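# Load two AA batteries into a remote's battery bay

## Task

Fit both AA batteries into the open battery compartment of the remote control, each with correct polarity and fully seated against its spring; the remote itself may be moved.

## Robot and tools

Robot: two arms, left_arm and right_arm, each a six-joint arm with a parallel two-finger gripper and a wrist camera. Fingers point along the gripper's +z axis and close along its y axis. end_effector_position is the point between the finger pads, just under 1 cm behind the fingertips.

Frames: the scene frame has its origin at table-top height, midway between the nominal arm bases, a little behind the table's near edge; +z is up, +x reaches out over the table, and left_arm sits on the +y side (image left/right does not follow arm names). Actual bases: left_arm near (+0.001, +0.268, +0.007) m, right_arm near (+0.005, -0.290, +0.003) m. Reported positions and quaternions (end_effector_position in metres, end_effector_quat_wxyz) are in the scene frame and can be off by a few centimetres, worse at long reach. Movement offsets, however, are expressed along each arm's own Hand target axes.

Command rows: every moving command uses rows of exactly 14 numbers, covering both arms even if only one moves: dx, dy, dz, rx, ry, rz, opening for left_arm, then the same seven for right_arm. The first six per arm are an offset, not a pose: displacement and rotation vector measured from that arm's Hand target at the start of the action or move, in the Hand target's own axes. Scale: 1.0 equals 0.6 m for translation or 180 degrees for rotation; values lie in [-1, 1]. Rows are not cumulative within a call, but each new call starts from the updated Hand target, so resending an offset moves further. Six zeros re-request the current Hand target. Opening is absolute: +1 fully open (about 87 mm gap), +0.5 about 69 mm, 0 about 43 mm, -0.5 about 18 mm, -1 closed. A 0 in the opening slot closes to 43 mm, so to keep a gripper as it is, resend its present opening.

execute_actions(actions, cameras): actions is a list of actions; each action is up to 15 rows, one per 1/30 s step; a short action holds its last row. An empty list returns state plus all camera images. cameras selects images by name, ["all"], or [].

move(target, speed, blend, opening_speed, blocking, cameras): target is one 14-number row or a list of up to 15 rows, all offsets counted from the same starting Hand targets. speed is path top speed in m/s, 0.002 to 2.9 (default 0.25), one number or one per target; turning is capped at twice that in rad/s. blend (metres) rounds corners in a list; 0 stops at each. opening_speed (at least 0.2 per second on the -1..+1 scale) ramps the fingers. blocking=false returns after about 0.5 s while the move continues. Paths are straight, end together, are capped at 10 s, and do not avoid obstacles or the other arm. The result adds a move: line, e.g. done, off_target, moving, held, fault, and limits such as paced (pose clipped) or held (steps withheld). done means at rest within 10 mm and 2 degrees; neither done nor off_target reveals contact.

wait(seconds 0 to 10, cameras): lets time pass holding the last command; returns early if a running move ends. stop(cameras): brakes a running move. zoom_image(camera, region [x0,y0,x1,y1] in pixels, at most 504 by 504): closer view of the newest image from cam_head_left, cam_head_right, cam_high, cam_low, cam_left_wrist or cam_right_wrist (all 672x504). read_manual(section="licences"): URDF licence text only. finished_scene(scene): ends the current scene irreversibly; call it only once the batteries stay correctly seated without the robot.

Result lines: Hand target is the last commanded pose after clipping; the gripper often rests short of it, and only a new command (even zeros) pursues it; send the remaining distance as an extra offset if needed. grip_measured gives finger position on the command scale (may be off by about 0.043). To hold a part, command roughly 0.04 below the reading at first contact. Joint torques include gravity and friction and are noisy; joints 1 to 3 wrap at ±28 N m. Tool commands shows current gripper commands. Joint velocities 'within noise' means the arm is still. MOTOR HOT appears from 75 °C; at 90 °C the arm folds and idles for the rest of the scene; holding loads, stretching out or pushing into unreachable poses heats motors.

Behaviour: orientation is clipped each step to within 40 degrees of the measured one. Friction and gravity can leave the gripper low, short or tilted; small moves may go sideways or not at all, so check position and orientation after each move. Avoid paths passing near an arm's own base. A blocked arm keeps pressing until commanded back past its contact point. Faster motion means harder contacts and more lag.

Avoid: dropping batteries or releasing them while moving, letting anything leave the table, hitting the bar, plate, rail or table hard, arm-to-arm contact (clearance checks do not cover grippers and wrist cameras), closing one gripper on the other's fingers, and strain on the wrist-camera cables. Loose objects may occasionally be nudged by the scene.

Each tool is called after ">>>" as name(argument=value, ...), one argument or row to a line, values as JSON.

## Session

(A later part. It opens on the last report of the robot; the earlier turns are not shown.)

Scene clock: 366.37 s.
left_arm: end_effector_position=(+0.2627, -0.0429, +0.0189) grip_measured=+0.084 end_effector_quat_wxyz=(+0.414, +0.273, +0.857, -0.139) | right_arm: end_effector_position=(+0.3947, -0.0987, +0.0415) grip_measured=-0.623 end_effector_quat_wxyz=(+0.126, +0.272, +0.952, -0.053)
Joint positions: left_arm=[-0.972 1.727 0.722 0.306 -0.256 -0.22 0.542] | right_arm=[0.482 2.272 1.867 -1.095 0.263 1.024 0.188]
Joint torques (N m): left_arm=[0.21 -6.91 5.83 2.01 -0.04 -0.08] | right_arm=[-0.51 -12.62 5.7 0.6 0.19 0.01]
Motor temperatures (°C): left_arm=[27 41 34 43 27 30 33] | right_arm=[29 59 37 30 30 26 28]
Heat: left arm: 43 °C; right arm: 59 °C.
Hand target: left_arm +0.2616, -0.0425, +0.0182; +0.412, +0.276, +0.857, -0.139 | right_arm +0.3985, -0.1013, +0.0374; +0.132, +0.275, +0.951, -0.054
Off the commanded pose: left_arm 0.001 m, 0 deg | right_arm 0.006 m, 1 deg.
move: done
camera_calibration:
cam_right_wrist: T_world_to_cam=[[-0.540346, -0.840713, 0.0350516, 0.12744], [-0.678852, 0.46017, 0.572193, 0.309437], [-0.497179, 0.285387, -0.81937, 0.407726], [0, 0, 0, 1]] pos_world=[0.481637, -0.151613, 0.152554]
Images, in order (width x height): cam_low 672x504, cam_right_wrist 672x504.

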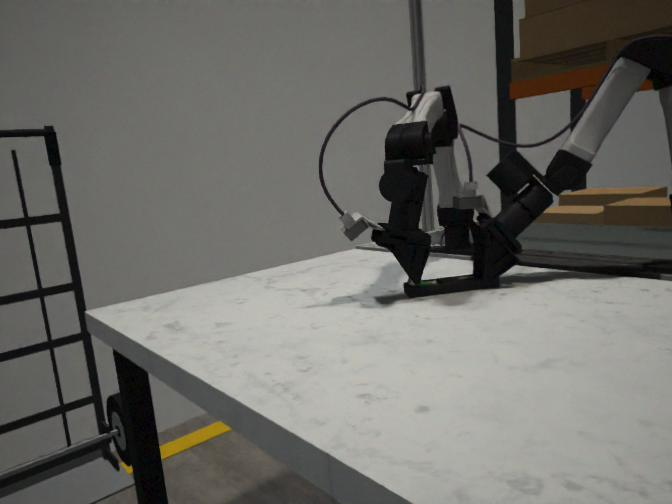

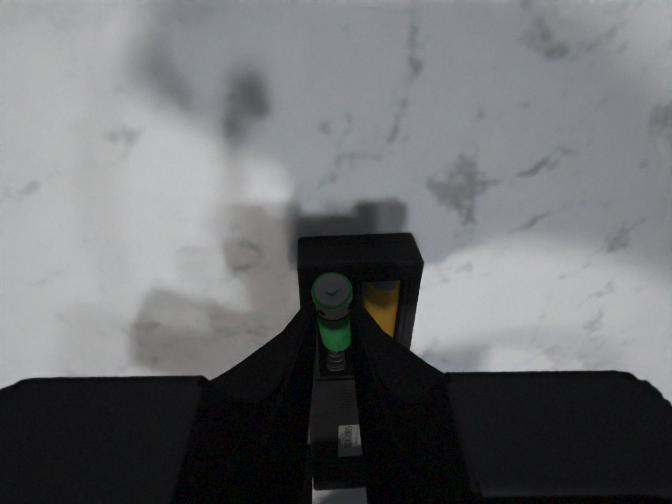

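>>> move(
  target=[0,0,0,0,0,0,-0.05,0.05,0,-0.012,0,0,0,-0.78],
  speed=0.05,
  cameras=["cam_low","cam_right_wrist","cam_left_wrist"],
)

>>> zoom_image(
  camera="cam_right_wrist",
  region=[200, 150, 480, 410],
)

>>> zoom_image(
  camera="cam_low",
  region=[380, 220, 500, 310],
)

>>> zoom_image(
  camera="cam_left_wrist",
  region=[220, 0, 430, 150],
)

Scene clock: 369.27 s.
left_arm: end_effector_position=(+0.2626, -0.0428, +0.0187) grip_measured=+0.084 end_effector_quat_wxyz=(+0.414, +0.273, +0.857, -0.138) | right_arm: end_effector_position=(+0.3869, -0.0952, +0.0388) grip_measured=-0.624 end_effector_quat_wxyz=(+0.148, +0.280, +0.947, -0.061)
Joint positions: left_arm=[-0.972 1.727 0.722 0.306 -0.256 -0.22 0.542] | right_arm=[0.514 2.232 1.788 -1.045 0.308 1.07 0.188]
Joint torques (N m): left_arm=[0.21 -6.91 5.85 2.02 -0.04 -0.08] | right_arm=[1.61 -13.59 4.01 0.33 -0.09 0.17]
Motor temperatures (°C): left_arm=[27 41 34 43 27 30 33] | right_arm=[29 59 37 30 30 26 28]
Heat: left arm: 43 °C; right arm: 59 °C.
Hand target: left_arm +0.2615, -0.0425, +0.0181; +0.412, +0.277, +0.857, -0.139 | right_arm +0.3725, -0.0849, +0.0359; +0.131, +0.275, +0.951, -0.054
Off the commanded pose: left_arm 0.001 m, 0 deg | right_arm 0.018 m, 2 deg.
move: off_target (right_arm)
camera_calibration:
cam_left_wrist: T_world_to_cam=[[-0.565777, -0.824548, 0.00395661, 0.112877], [-0.824358, 0.565528, -0.0247173, 0.262376], [0.0181431, -0.0172462, -0.999687, 0.153532], [0, 0, 0, 1]] pos_world=[0.27737, -0.0526605, 0.159522]
cam_right_wrist: T_world_to_cam=[[-0.556108, -0.830415, 0.0339944, 0.133279], [-0.692695, 0.485707, 0.533163, 0.313373], [-0.459258, 0.272948, -0.845329, 0.38579], [0, 0, 0, 1]] pos_world=[0.468367, -0.146831, 0.15451]
Images, in order (width x height): cam_low 672x504, cam_left_wrist 672x504, cam_right_wrist 672x504.

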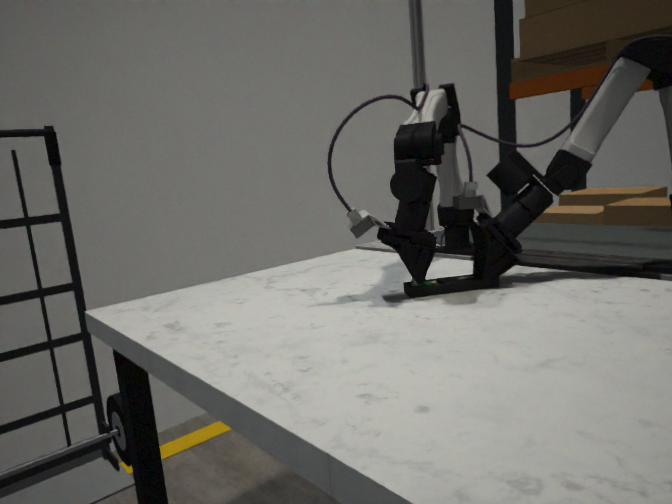

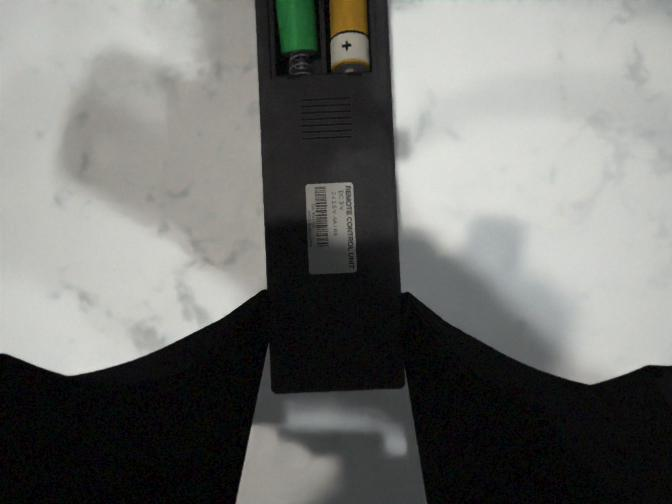

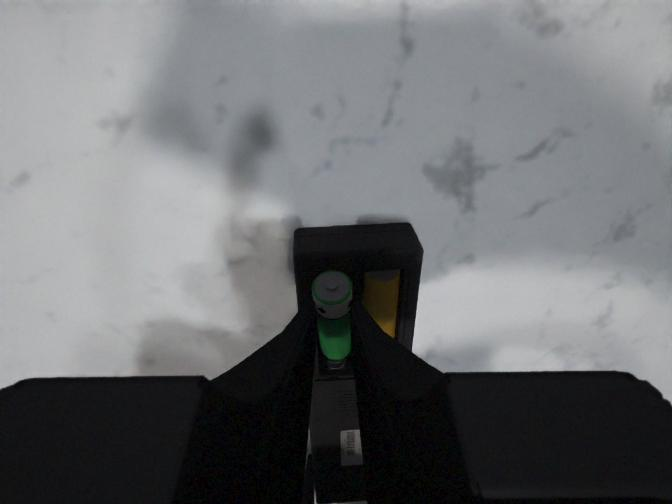

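Scaled by 1.800 from the camera's 672x504 image, which has a finer 960x720 frame.

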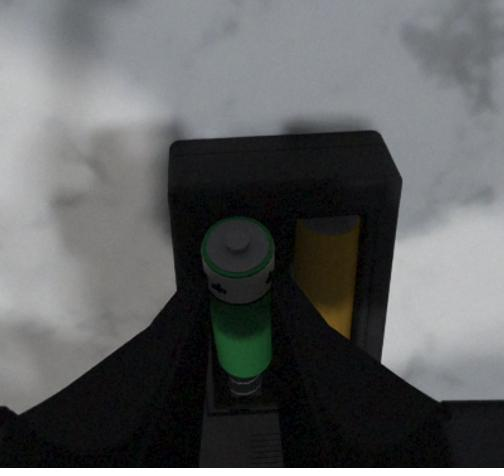

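Scaled by 4.200 from the camera's 672x504 image, which has a finer 960x720 frame.

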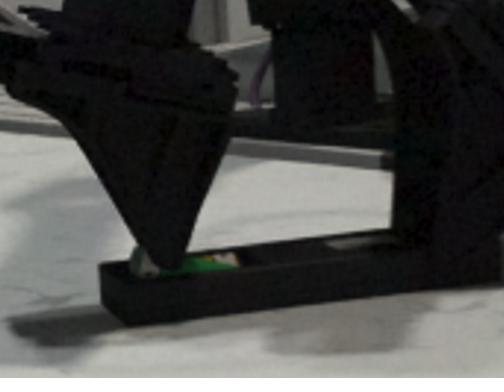

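Scaled by 2.400 from the camera's 672x504 image, which has a finer 960x720 frame.

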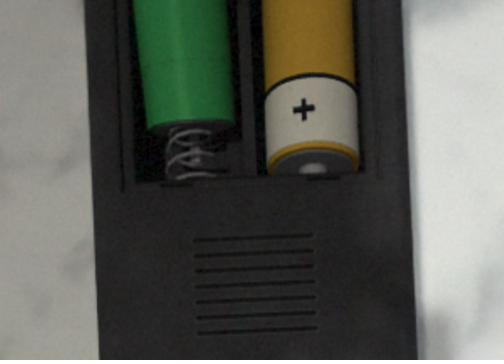

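Very good. Push more and rotate down.

>>> move(
  target=[
    [0,0,0,0,0,0,-0.05,0.035,0,-0.012,0,0.03,0,-0.78],
    [0,0,0,0,0,0,-0.05,0.05,0,0.015,0,0.12,0,-0.78],
  ],
  speed=0.05,
  cameras=["cam_low","cam_right_wrist","cam_left_wrist"],
)

>>> zoom_image(
  camera="cam_right_wrist",
  region=[200, 150, 480, 410],
)

>>> zoom_image(
  camera="cam_low",
  region=[380, 220, 500, 310],
)

>>> zoom_image(
  camera="cam_left_wrist",
  region=[220, 0, 430, 150],
)

Scene clock: 374.73 s.
left_arm: end_effector_position=(+0.2624, -0.0425, +0.0185) grip_measured=+0.084 end_effector_quat_wxyz=(+0.413, +0.273, +0.858, -0.138) | right_arm: end_effector_position=(+0.3821, -0.0957, +0.0335) grip_measured=-0.625 end_effector_quat_wxyz=(+0.036, +0.295, +0.955, -0.018)
Joint positions: left_arm=[-0.972 1.727 0.722 0.304 -0.256 -0.22 0.542] | right_arm=[0.428 2.324 1.915 -1.174 0.089 1.028 0.187]
Joint torques (N m): left_arm=[0.21 -6.9 5.83 2.04 -0.04 -0.08] | right_arm=[1.83 -8.99 6.58 -0.26 -1.1 0.06]
Motor temperatures (°C): left_arm=[27 41 34 43 27 30 33] | right_arm=[29 58 37 30 30 26 28]
Heat: left arm: 43 °C; right arm: 58 °C.
Hand target: left_arm +0.2616, -0.0425, +0.0181; +0.412, +0.277, +0.857, -0.139 | right_arm +0.3500, -0.0711, +0.0189; -0.049, +0.280, +0.959, -0.001
Off the commanded pose: left_arm 0.001 m, 0 deg | right_arm 0.043 m, 10 deg.
move: off_target (right_arm)
camera_calibration:
cam_left_wrist: T_world_to_cam=[[-0.56583, -0.824514, 0.00347434, 0.112917], [-0.824341, 0.565614, -0.0232975, 0.262054], [0.017244, -0.0160465, -0.999723, 0.15355], [0, 0, 0, 1]] pos_world=[0.277266, -0.0526557, 0.159221]
cam_right_wrist: T_world_to_cam=[[-0.572362, -0.819815, 0.0174872, 0.138186], [-0.562619, 0.408134, 0.718948, 0.249783], [-0.596541, 0.40166, -0.694844, 0.438976], [0, 0, 0, 1]] pos_world=[0.481492, -0.164977, 0.123022]
Images, in order (width x height): cam_low 672x504, cam_left_wrist 672x504, cam_right_wrist 672x504.

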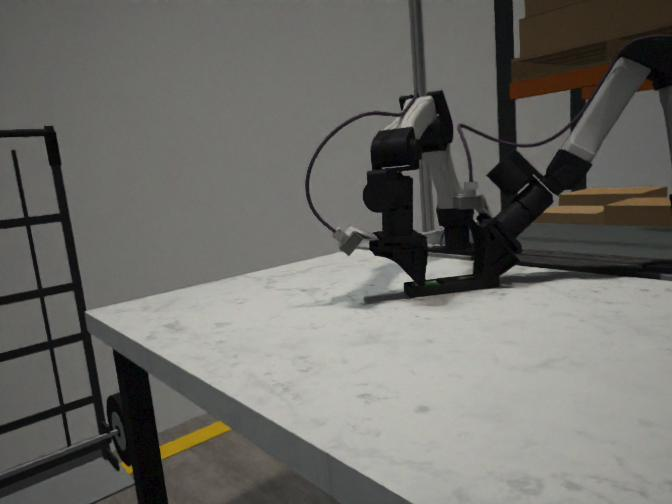

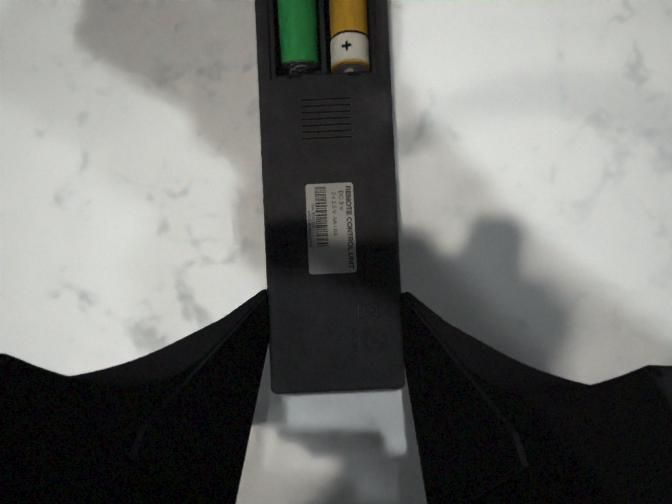

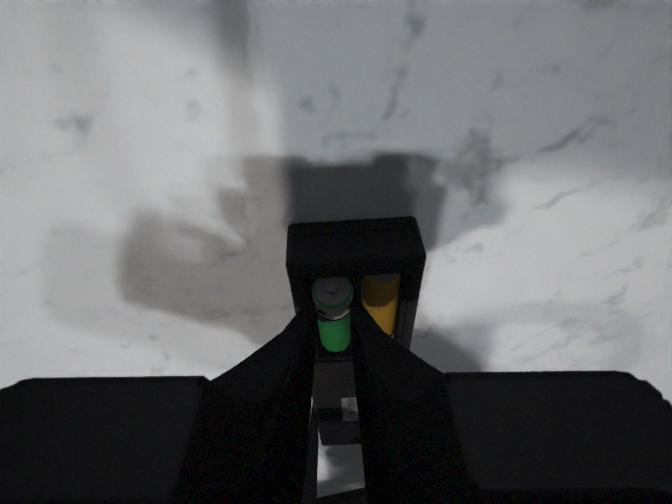

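Scaled by 1.800 from the camera's 672x504 image, which has a finer 960x720 frame.

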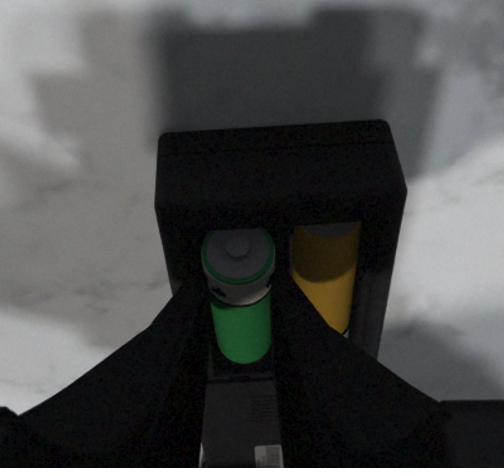

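Scaled by 4.200 from the camera's 672x504 image, which has a finer 960x720 frame.

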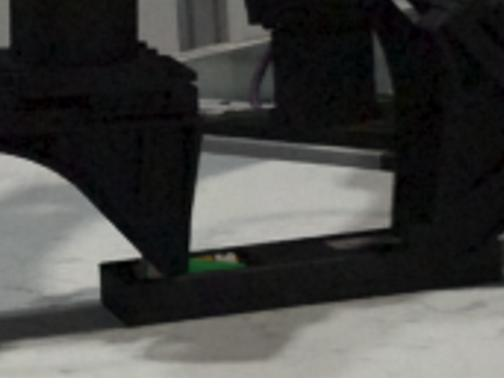

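Scaled by 2.400 from the camera's 672x504 image, which has a finer 960x720 frame.

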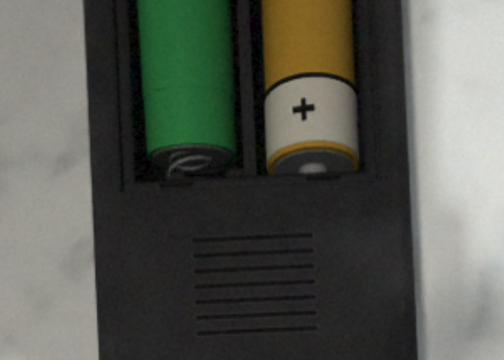

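>>> move(
  target=[0,0,0,0,0,0,-0.05,0.014,0,0.035,0,0,0,-0.78],
  speed=0.05,
  cameras=["cam_low","cam_right_wrist","cam_left_wrist"],
)

>>> zoom_image(
  camera="cam_right_wrist",
  region=[200, 150, 480, 410],
)

>>> zoom_image(
  camera="cam_low",
  region=[380, 220, 500, 310],
)

>>> zoom_image(
  camera="cam_left_wrist",
  region=[220, 0, 430, 150],
)

Scene clock: 376.77 s.
left_arm: end_effector_position=(+0.2624, -0.0425, +0.0185) grip_measured=+0.084 end_effector_quat_wxyz=(+0.413, +0.273, +0.858, -0.138) | right_arm: end_effector_position=(+0.3825, -0.0954, +0.0319) grip_measured=-0.626 end_effector_quat_wxyz=(+0.042, +0.295, +0.954, -0.013)
Joint positions: left_arm=[-0.972 1.727 0.722 0.304 -0.256 -0.22 0.542] | right_arm=[0.428 2.31 1.887 -1.144 0.088 1.028 0.187]
Joint torques (N m): left_arm=[0.21 -6.91 5.85 2.03 -0.04 -0.08] | right_arm=[2.91 -7.75 1.25 0.13 -1.11 0.21]
Motor temperatures (°C): left_arm=[27 41 34 43 27 30 33] | right_arm=[29 58 37 30 31 26 28]
Heat: left arm: 43 °C; right arm: 58 °C.
Hand target: left_arm +0.2616, -0.0425, +0.0181; +0.412, +0.277, +0.857, -0.139 | right_arm +0.3410, -0.0661, -0.0013; -0.049, +0.280, +0.959, -0.002
Off the commanded pose: left_arm 0.001 m, 0 deg | right_arm 0.061 m, 11 deg.
move: off_target (right_arm)
camera_calibration:
cam_left_wrist: T_world_to_cam=[[-0.56583, -0.824514, 0.00347434, 0.112917], [-0.824341, 0.565614, -0.0232975, 0.262054], [0.017244, -0.0160465, -0.999723, 0.15355], [0, 0, 0, 1]] pos_world=[0.277266, -0.0526557, 0.159221]
cam_right_wrist: T_world_to_cam=[[-0.572358, -0.819992, 0.00433541, 0.13911], [-0.572127, 0.403123, 0.714256, 0.254217], [-0.587433, 0.40633, -0.699871, 0.435085], [0, 0, 0, 1]] pos_world=[0.480649, -0.1652, 0.122324]
Images, in order (width x height): cam_low 672x504, cam_left_wrist 672x504, cam_right_wrist 672x504.

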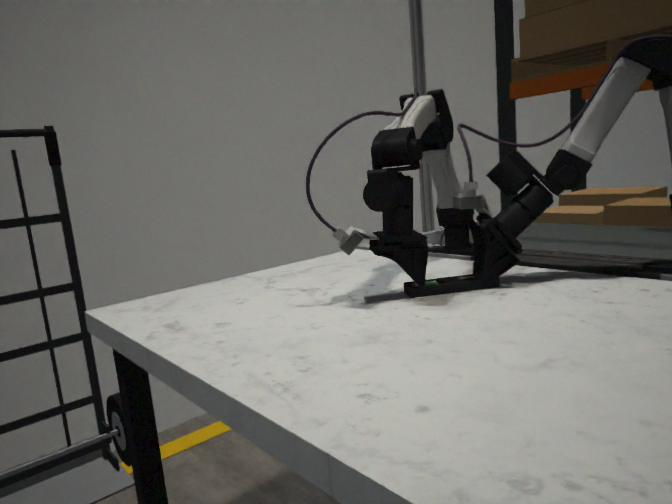

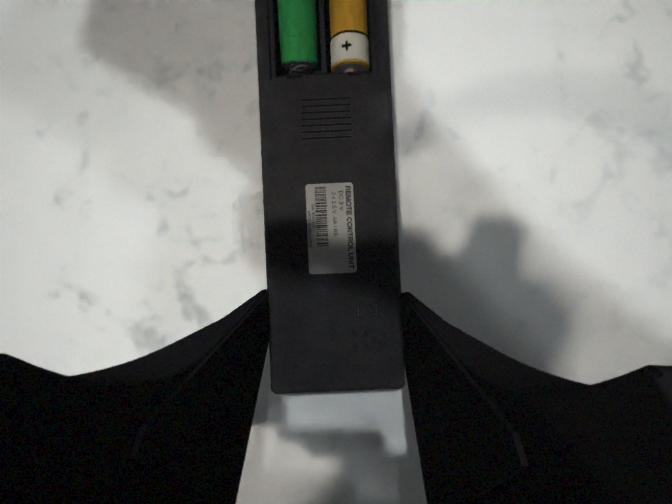

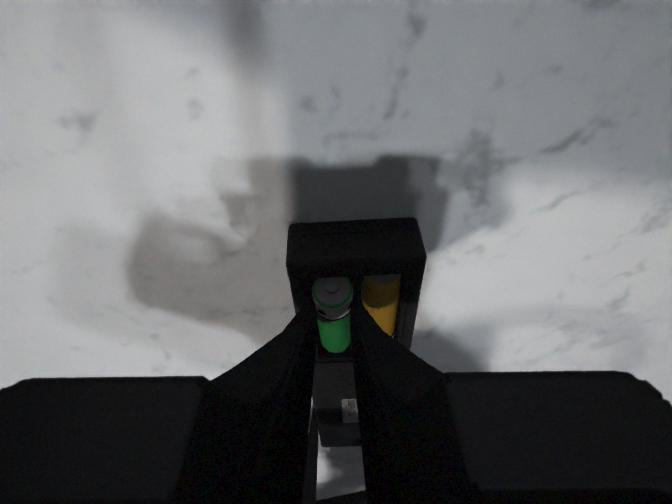

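Scaled by 1.800 from the camera's 672x504 image, which has a finer 960x720 frame.

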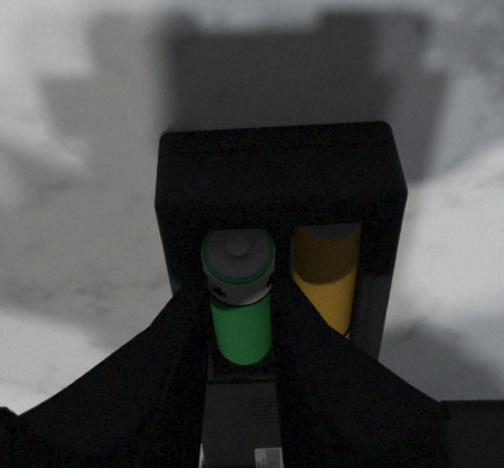

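Scaled by 4.200 from the camera's 672x504 image, which has a finer 960x720 frame.

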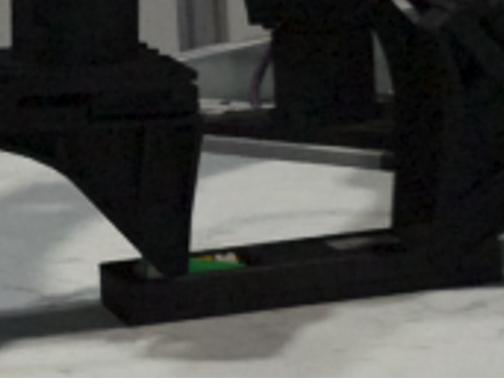

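Scaled by 2.400 from the camera's 672x504 image, which has a finer 960x720 frame.

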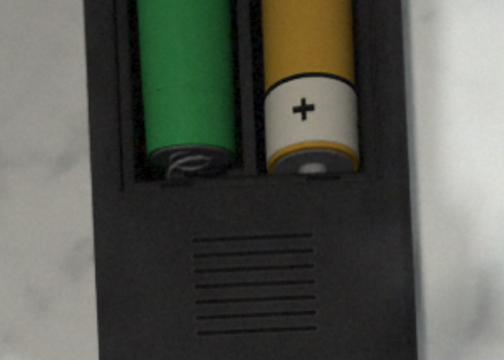

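>>> move(
  target=[
    [0,0,0,0,0,0,-0.05,-0.06,-0.005,-0.05,0,-0.055,0,-0.75],
    [0,0,0,0,0,0,-0.05,-0.06,-0.005,-0.05,0,-0.055,0,-0.5],
    [0,0,0,0,0,0,-0.05,-0.065,-0.005,-0.14,0,-0.055,0,-0.5],
  ],
  speed=0.08,
  opening_speed=0.5,
  cameras=["cam_left_wrist","cam_low","cam_right_wrist"],
)

>>> zoom_image(
  camera="cam_left_wrist",
  region=[220, 0, 430, 150],
)

>>> zoom_image(
  camera="cam_low",
  region=[380, 220, 500, 310],
)

>>> zoom_image(
  camera="cam_right_wrist",
  region=[220, 80, 420, 280],
)

Scene clock: 382.07 s.
left_arm: end_effector_position=(+0.2625, -0.0426, +0.0186) grip_measured=+0.084 end_effector_quat_wxyz=(+0.413, +0.273, +0.858, -0.138) | right_arm: end_effector_position=(+0.3751, -0.0967, +0.0749) grip_measured=-0.500 end_effector_quat_wxyz=(+0.031, +0.282, +0.958, -0.036)
Joint positions: left_arm=[-0.972 1.727 0.722 0.304 -0.256 -0.22 0.542] | right_arm=[0.443 2.326 2.082 -1.372 0.108 1.017 0.25]
Joint torques (N m): left_arm=[0.2 -6.91 5.85 2.03 -0.04 -0.08] | right_arm=[0.06 -12.22 9.84 0.19 -0.01 -0.03]
Motor temperatures (°C): left_arm=[27 41 34 43 27 30 33] | right_arm=[29 58 37 30 31 26 28]
Heat: left arm: 43 °C; right arm: 58 °C.
Hand target: left_arm +0.2616, -0.0425, +0.0181; +0.412, +0.277, +0.857, -0.139 | right_arm +0.3801, -0.0917, +0.0788; +0.034, +0.279, +0.959, -0.026
Off the commanded pose: left_arm 0.001 m, 0 deg | right_arm 0.008 m, 1 deg.
move: done; target 2's new opening was sent with right_arm's hand 0.016 m and 3 deg from that target
camera_calibration:
cam_left_wrist: T_world_to_cam=[[-0.565834, -0.824511, 0.00360845, 0.112953], [-0.824334, 0.56561, -0.023632, 0.262189], [0.0174438, -0.0163463, -0.999714, 0.153476], [0, 0, 0, 1]] pos_world=[0.277367, -0.0526569, 0.159221]
cam_right_wrist: T_world_to_cam=[[-0.549993, -0.833236, 0.0567872, 0.119998], [-0.557318, 0.416809, 0.7181, 0.215366], [-0.622016, 0.363301, -0.69362, 0.469744], [0, 0, 0, 1]] pos_world=[0.478214, -0.160439, 0.164355]
Images, in order (width x height): cam_low 672x504, cam_left_wrist 672x504, cam_right_wrist 672x504.

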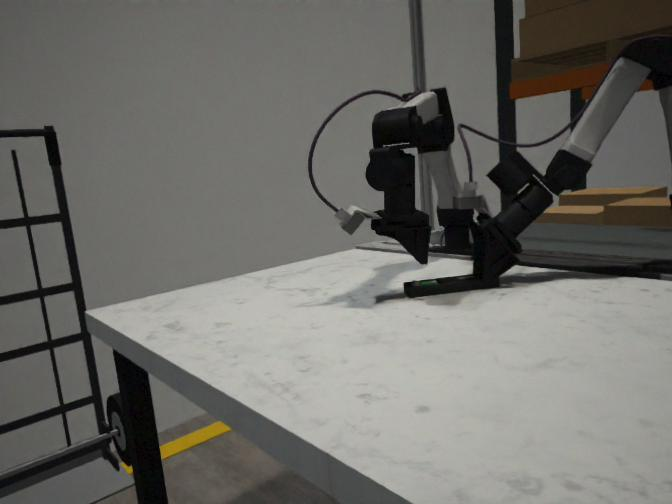

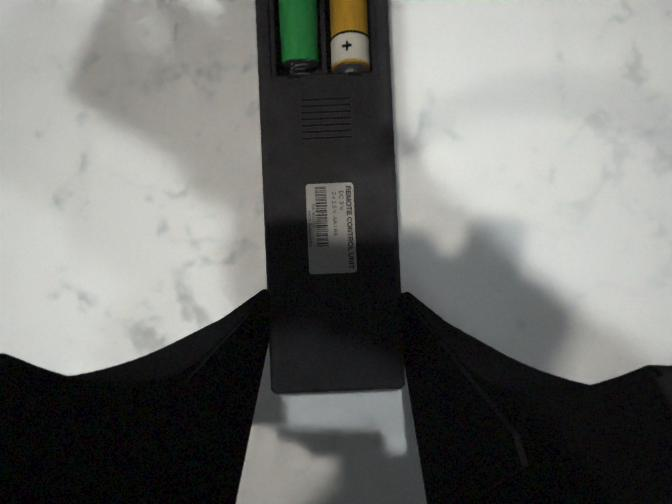

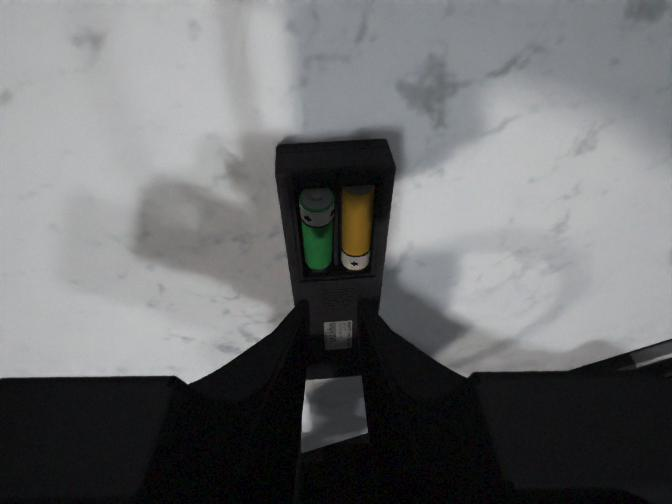

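Scaled by 2.400 from the camera's 672x504 image, which has a finer 960x720 frame.

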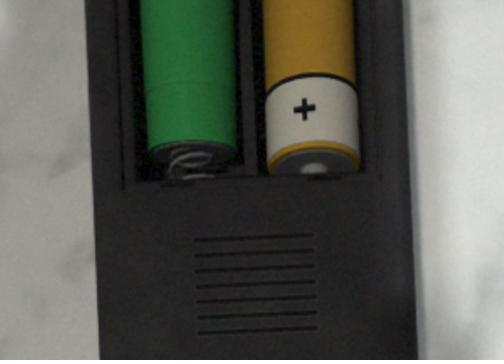

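Scaled by 4.200 from the camera's 672x504 image, which has a finer 960x720 frame.

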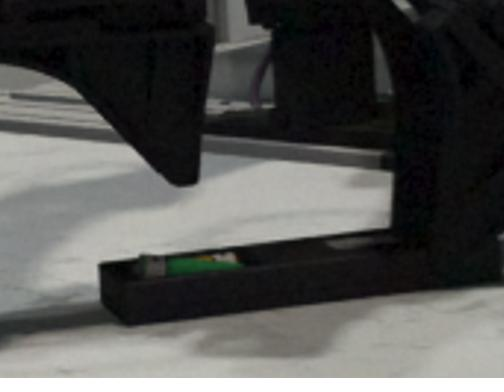

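Scaled by 2.520 from the camera's 672x504 image, which has a finer 960x720 frame.

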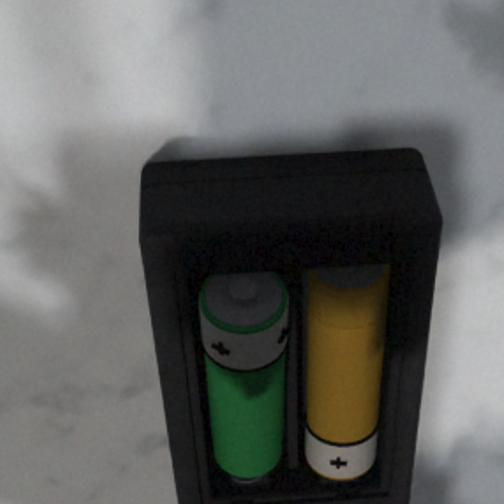

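>>> move(
  target=[
    [0,0,0,0,0,0,-0.05,-0.008,0.007,0.045,0,0,0,-1],
    [0,0,0,0,0,0,-0.05,-0.006,0.007,0.105,0,0,0,-1],
  ],
  speed=0.06,
  cameras=["cam_left_wrist","cam_low","cam_right_wrist"],
)

>>> zoom_image(
  camera="cam_right_wrist",
  region=[220, 180, 420, 380],
)

>>> zoom_image(
  camera="cam_low",
  region=[380, 220, 500, 310],
)

Scene clock: 385.70 s.
left_arm: end_effector_position=(+0.2625, -0.0426, +0.0186) grip_measured=+0.084 end_effector_quat_wxyz=(+0.413, +0.273, +0.858, -0.138) | right_arm: end_effector_position=(+0.3833, -0.0948, +0.0383) grip_measured=-1.000 end_effector_quat_wxyz=(+0.033, +0.277, +0.960, -0.027)
Joint positions: left_arm=[-0.972 1.727 0.722 0.304 -0.256 -0.22 0.542] | right_arm=[0.435 2.352 1.982 -1.228 0.098 0.997 0]
Joint torques (N m): left_arm=[0.21 -6.91 5.83 2.03 -0.04 -0.08] | right_arm=[-0.46 -10.61 2.99 0.89 0.04 0.09]
Motor temperatures (°C): left_arm=[27 41 34 43 27 30 33] | right_arm=[29 58 38 30 30 26 28]
Heat: left arm: 43 °C; right arm: 58 °C.
Hand target: left_arm +0.2616, -0.0425, +0.0181; +0.412, +0.277, +0.857, -0.139 | right_arm +0.3886, -0.0944, +0.0162; +0.034, +0.279, +0.959, -0.026
Off the commanded pose: left_arm 0.001 m, 0 deg | right_arm 0.023 m, 0 deg.
move: off_target (right_arm)
camera_calibration:
cam_left_wrist: T_world_to_cam=[[-0.565834, -0.824511, 0.00360845, 0.112953], [-0.824334, 0.56561, -0.023632, 0.262189], [0.0174438, -0.0163463, -0.999714, 0.153476], [0, 0, 0, 1]] pos_world=[0.277367, -0.0526569, 0.159221]
cam_right_wrist: T_world_to_cam=[[-0.541087, -0.840094, 0.0383043, 0.124769], [-0.568519, 0.398975, 0.719448, 0.248032], [-0.619686, 0.367507, -0.693489, 0.44826], [0, 0, 0, 1]] pos_world=[0.486302, -0.158879, 0.127638]
Images, in order (width x height): cam_low 672x504, cam_left_wrist 672x504, cam_right_wrist 672x504.

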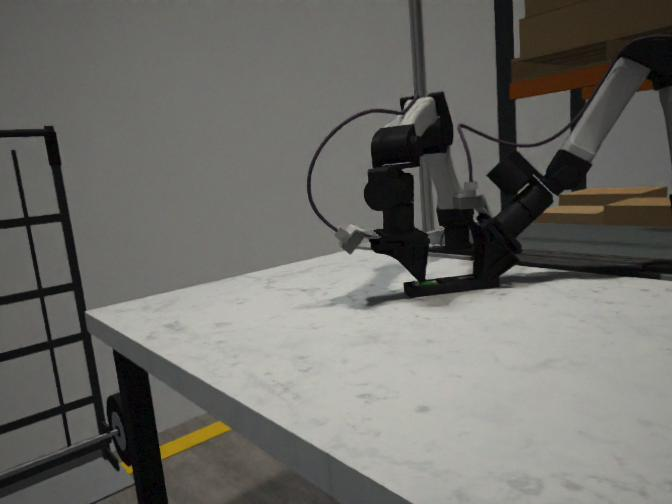

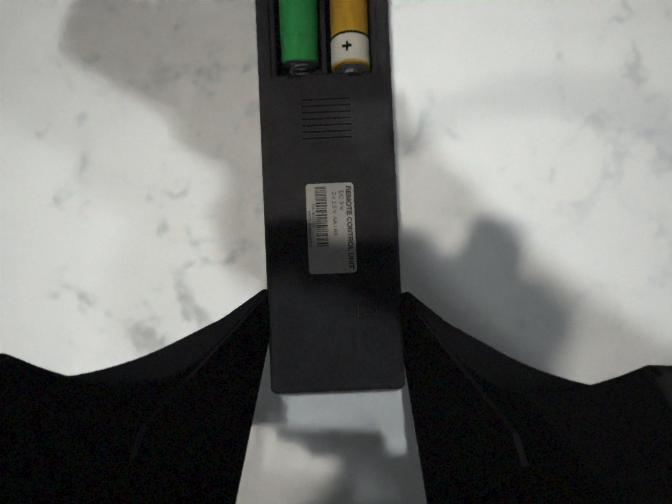

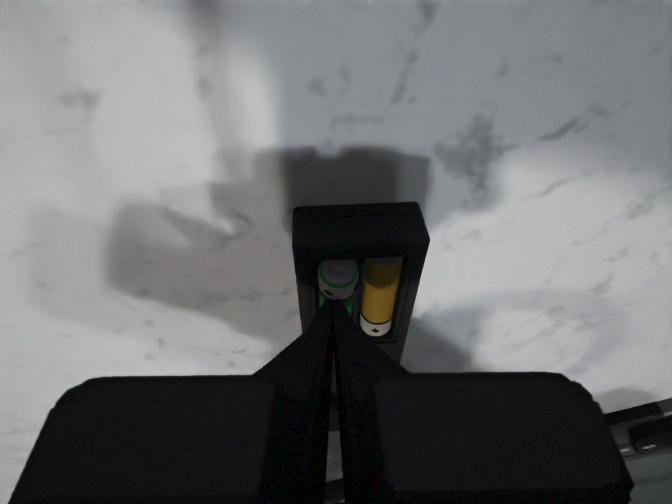

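Scaled by 2.520 from the camera's 672x504 image, which has a finer 960x720 frame.

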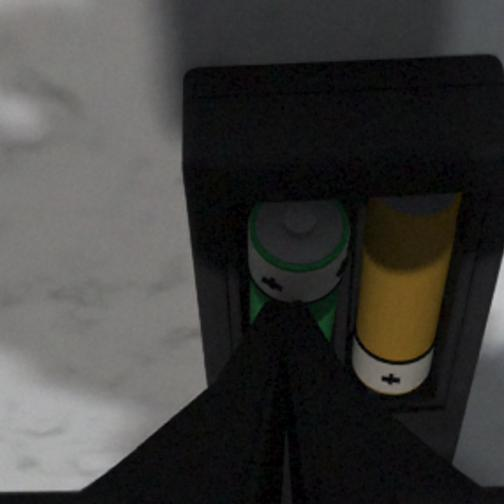

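Scaled by 4.200 from the camera's 672x504 image, which has a finer 960x720 frame.

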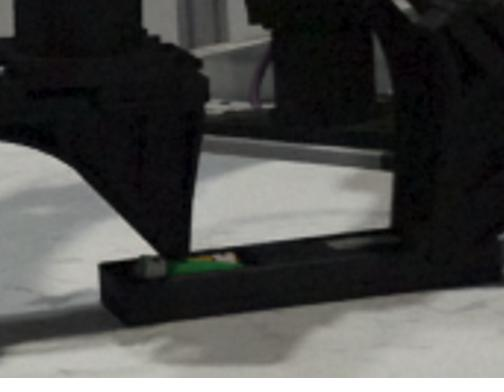

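Well placed. Press harder, moving toward −u by friction.

>>> move(
  target=[0,0,0,0,0,0,-0.05,-0.004,0,0.04,0,0,0,-1],
  speed=0.05,
  cameras=["cam_low","cam_right_wrist"],
)

>>> zoom_image(
  camera="cam_right_wrist",
  region=[220, 180, 420, 380],
)

>>> zoom_image(
  camera="cam_low",
  region=[380, 220, 500, 310],
)

Scene clock: 387.30 s.
left_arm: end_effector_position=(+0.2625, -0.0427, +0.0186) grip_measured=+0.084 end_effector_quat_wxyz=(+0.413, +0.273, +0.858, -0.138) | right_arm: end_effector_position=(+0.3846, -0.0943, +0.0315) grip_measured=-1.000 end_effector_quat_wxyz=(+0.033, +0.277, +0.960, -0.012)
Joint positions: left_arm=[-0.972 1.727 0.722 0.305 -0.256 -0.22 0.542] | right_arm=[0.425 2.34 1.934 -1.172 0.075 0.986 0]
Joint torques (N m): left_arm=[0.2 -6.91 5.83 2.03 -0.04 -0.08] | right_arm=[-0.44 -7.5 2.15 1.12 0.23 0.09]
Motor temperatures (°C): left_arm=[27 41 34 43 27 30 33] | right_arm=[29 58 37 30 30 26 28]
Heat: left arm: 43 °C; right arm: 58 °C.
Hand target: left_arm +0.2615, -0.0424, +0.0181; +0.412, +0.277, +0.857, -0.139 | right_arm +0.3918, -0.0974, -0.0077; +0.034, +0.279, +0.959, -0.026
Off the commanded pose: left_arm 0.001 m, 0 deg | right_arm 0.040 m, 2 deg.
move: off_target (right_arm)
camera_calibration:
cam_right_wrist: T_world_to_cam=[[-0.53972, -0.841783, 0.0101827, 0.126363], [-0.574824, 0.377339, 0.72608, 0.253574], [-0.615045, 0.386027, -0.687534, 0.443901], [0, 0, 0, 1]] pos_world=[0.48698, -0.160671, 0.119795]
Images, in order (width x height): cam_low 672x504, cam_right_wrist 672x504.

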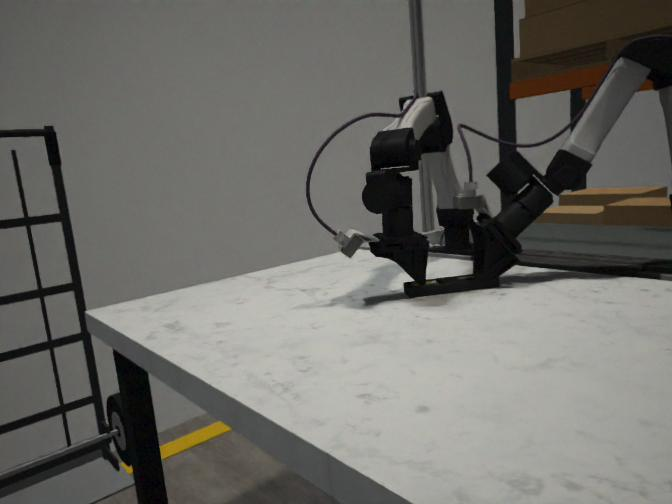

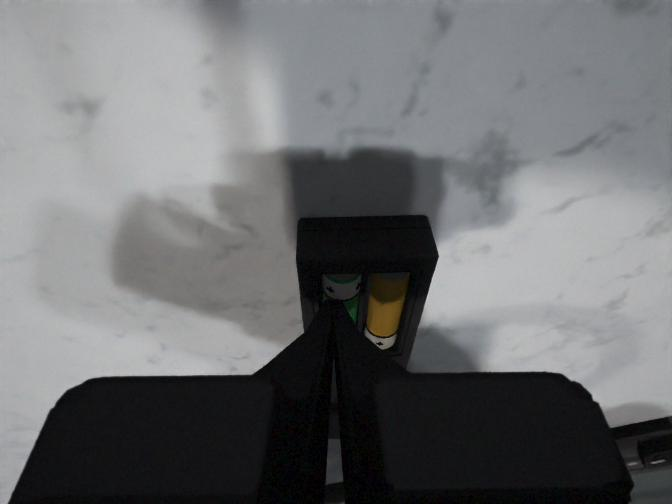

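Scaled by 2.520 from the camera's 672x504 image, which has a finer 960x720 frame.

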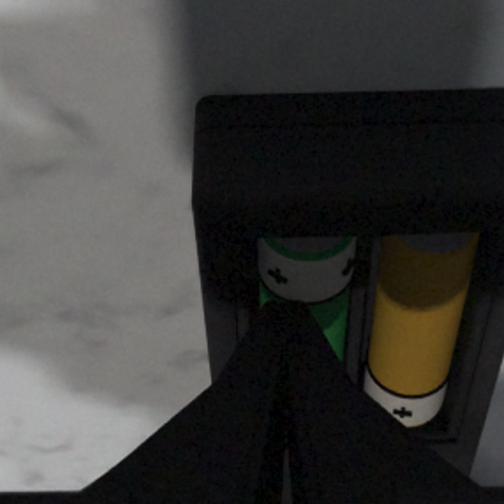

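Scaled by 4.200 from the camera's 672x504 image, which has a finer 960x720 frame.

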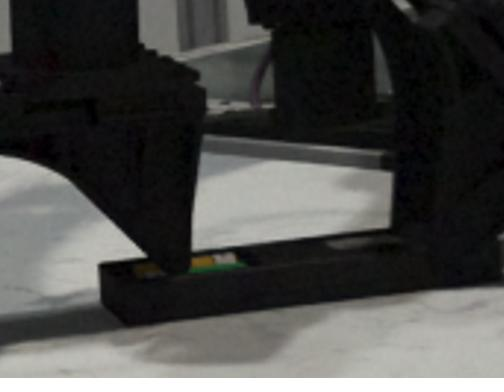

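>>> move(
  target=[0,0,0,0,0,0,-0.05,0.01,0,-0.19,0,0,0,-1],
  speed=0.15,
  cameras=["cam_low","cam_right_wrist","cam_left_wrist"],
)

>>> zoom_image(
  camera="cam_right_wrist",
  region=[220, 80, 420, 280],
)

>>> zoom_image(
  camera="cam_low",
  region=[395, 265, 475, 305],
)

>>> zoom_image(
  camera="cam_left_wrist",
  region=[220, 0, 430, 150],
)

Scene clock: 390.10 s.
left_arm: end_effector_position=(+0.2625, -0.0427, +0.0186) grip_measured=+0.084 end_effector_quat_wxyz=(+0.413, +0.273, +0.858, -0.138) | right_arm: end_effector_position=(+0.3762, -0.0902, +0.1020) grip_measured=-1.000 end_effector_quat_wxyz=(+0.022, +0.279, +0.960, -0.027)
Joint positions: left_arm=[-0.972 1.727 0.722 0.305 -0.256 -0.22 0.542] | right_arm=[0.446 2.365 2.256 -1.506 0.083 1.013 0]
Joint torques (N m): left_arm=[0.21 -6.91 5.83 2.03 -0.04 -0.08] | right_arm=[0.55 -12.48 9.69 0.16 0.16 0.11]
Motor temperatures (°C): left_arm=[27 41 34 43 27 30 33] | right_arm=[29 58 37 30 30 26 28]
Heat: left arm: 43 °C; right arm: 58 °C.
Hand target: left_arm +0.2615, -0.0424, +0.0181; +0.412, +0.277, +0.857, -0.139 | right_arm +0.3810, -0.0863, +0.1055; +0.034, +0.279, +0.959, -0.026
Off the commanded pose: left_arm 0.001 m, 0 deg | right_arm 0.007 m, 1 deg.
move: done
camera_calibration:
cam_left_wrist: T_world_to_cam=[[-0.565838, -0.824508, 0.00374256, 0.112932], [-0.824328, 0.565606, -0.0239664, 0.262244], [0.0176436, -0.0166462, -0.999706, 0.153504], [0, 0, 0, 1]] pos_world=[0.277368, -0.0526581, 0.159321]
cam_right_wrist: T_world_to_cam=[[-0.543365, -0.838316, 0.0444928, 0.122859], [-0.551543, 0.396442, 0.733917, 0.188145], [-0.632893, 0.374245, -0.677781, 0.49035], [0, 0, 0, 1]] pos_world=[0.480866, -0.155105, 0.1888]
Images, in order (width x height): cam_low 672x504, cam_left_wrist 672x504, cam_right_wrist 672x504.

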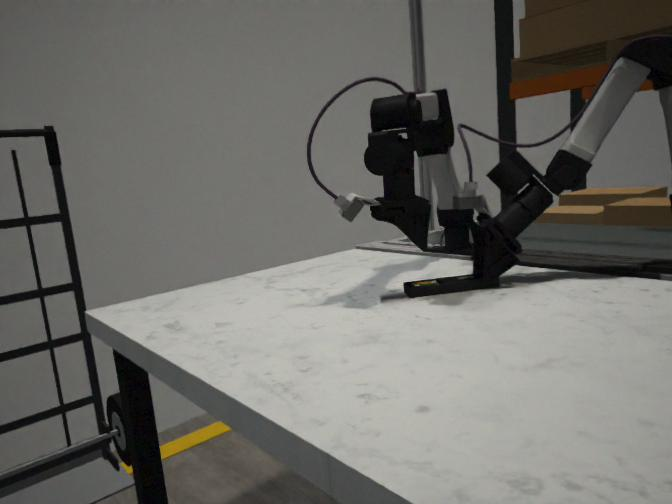

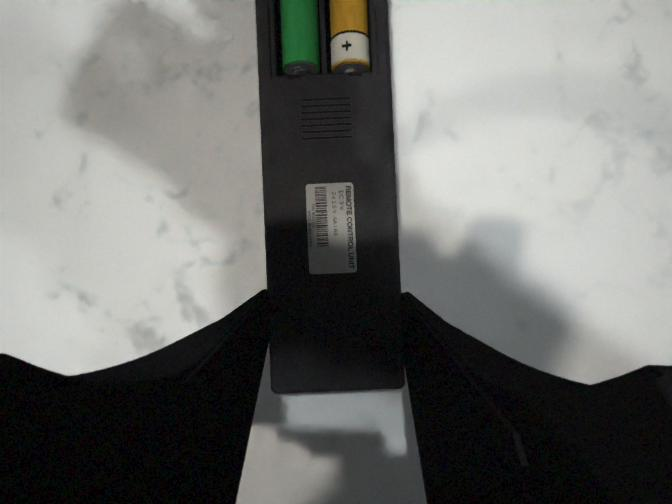

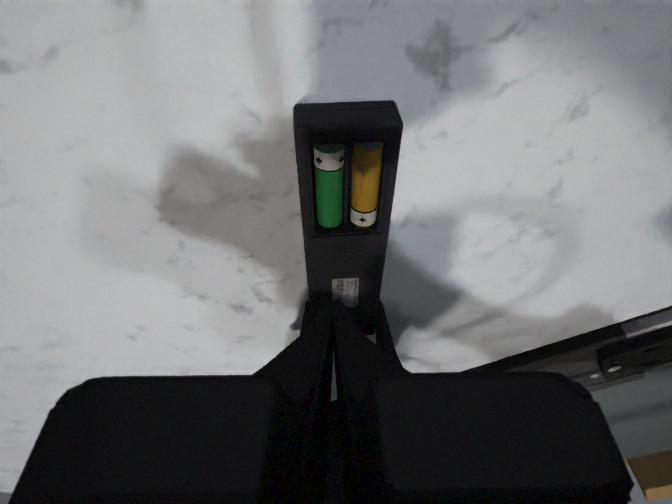

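Scaled by 2.520 from the camera's 672x504 image, which has a finer 960x720 frame.

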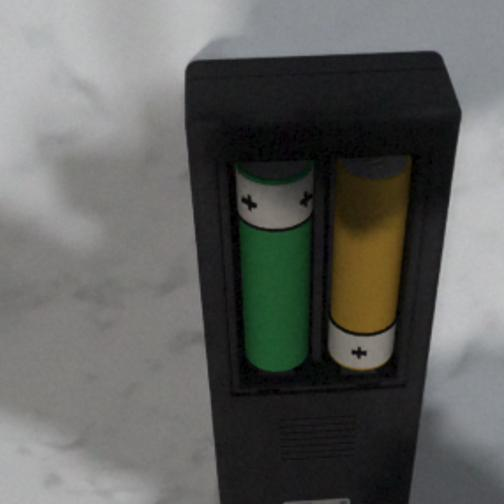

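Scaled by 6.300 from the camera's 672x504 image, which has a finer 960x720 frame.

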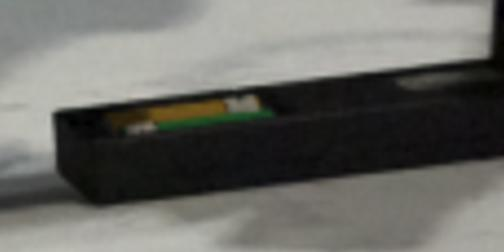

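Scaled by 2.400 from the camera's 672x504 image, which has a finer 960x720 frame.

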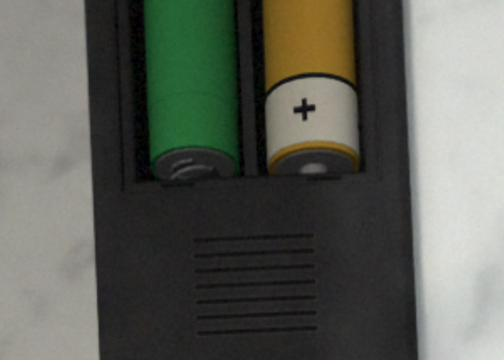

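>>> move(
  target=[
    [0,0,0,0,0,0,0.5,0,0,0,0,0,0,-1],
    [0,0,-0.12,0,0,0,0.5,0,0,-0.05,0,0,0,-1],
  ],
  opening_speed=0.6,
  speed=0.12,
  cameras=["cam_low","cam_right_wrist","cam_high"],
)

Scene clock: 394.83 s.
left_arm: end_effector_position=(+0.2196, -0.0132, +0.0644) grip_measured=+0.500 end_effector_quat_wxyz=(+0.412, +0.279, +0.856, -0.142) | right_arm: end_effector_position=(+0.3757, -0.0888, +0.1155) grip_measured=-1.000 end_effector_quat_wxyz=(+0.025, +0.280, +0.959, -0.024)
Joint positions: left_arm=[-1.038 1.409 0.637 0.063 -0.295 -0.257 0.75] | right_arm=[0.45 2.371 2.32 -1.557 0.083 1.018 0]
Joint torques (N m): left_arm=[-0.4 -6.04 5.45 1.99 -0.24 -0.23] | right_arm=[0.68 -16.75 9.14 0.17 0.13 0.15]
Motor temperatures (°C): left_arm=[27 41 34 43 27 30 33] | right_arm=[29 59 38 30 30 26 28]
Heat: left arm: 43 °C; right arm: 59 °C.
Hand target: left_arm +0.2162, -0.0090, +0.0630; +0.412, +0.277, +0.857, -0.139 | right_arm +0.3794, -0.0843, +0.1354; +0.034, +0.279, +0.959, -0.026
Off the commanded pose: left_arm 0.006 m, 0 deg | right_arm 0.021 m, 1 deg.
joint sent to its limit (right arm) — joint 4 (wrist pitch), lower limit. The joint targets are off in orientation, not in position.
move: off_target (right_arm)
camera_calibration:
cam_right_wrist: T_world_to_cam=[[-0.545063, -0.837562, 0.0373707, 0.124603], [-0.556455, 0.394748, 0.731117, 0.179541], [-0.627107, 0.37771, -0.681228, 0.497228], [0, 0, 0, 1]] pos_world=[0.479638, -0.154319, 0.202803]
Images, in order (width x height): cam_high 672x504, cam_low 672x504, cam_right_wrist 672x504.

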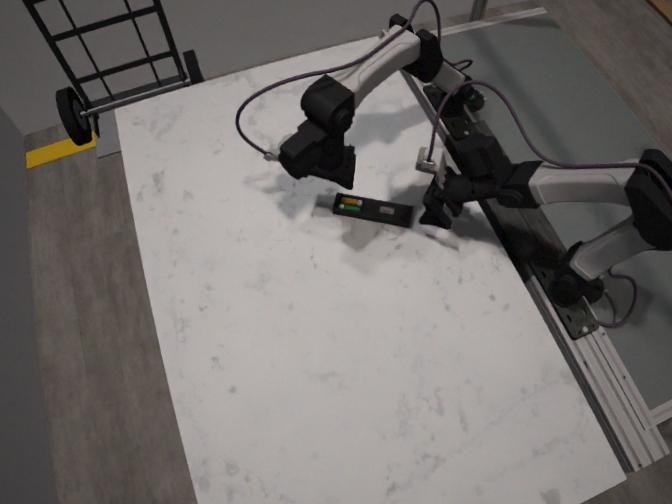

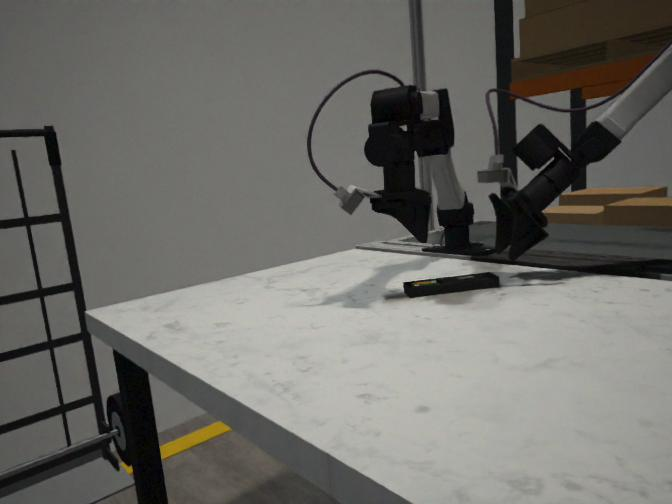

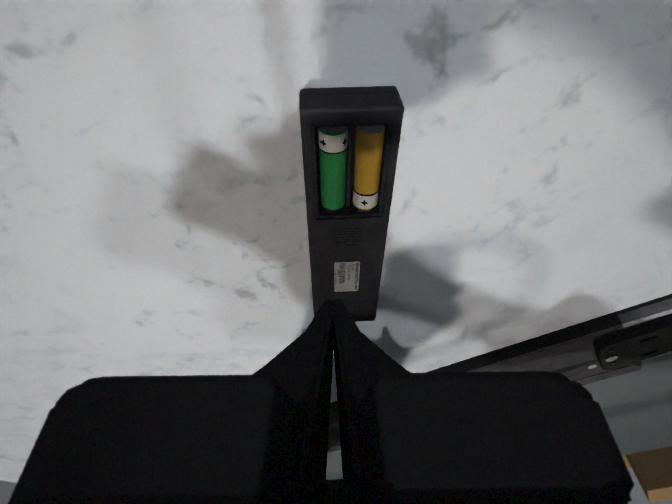

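>>> finished_scene(
  scene=2,
)

The scene is finished: the task was done.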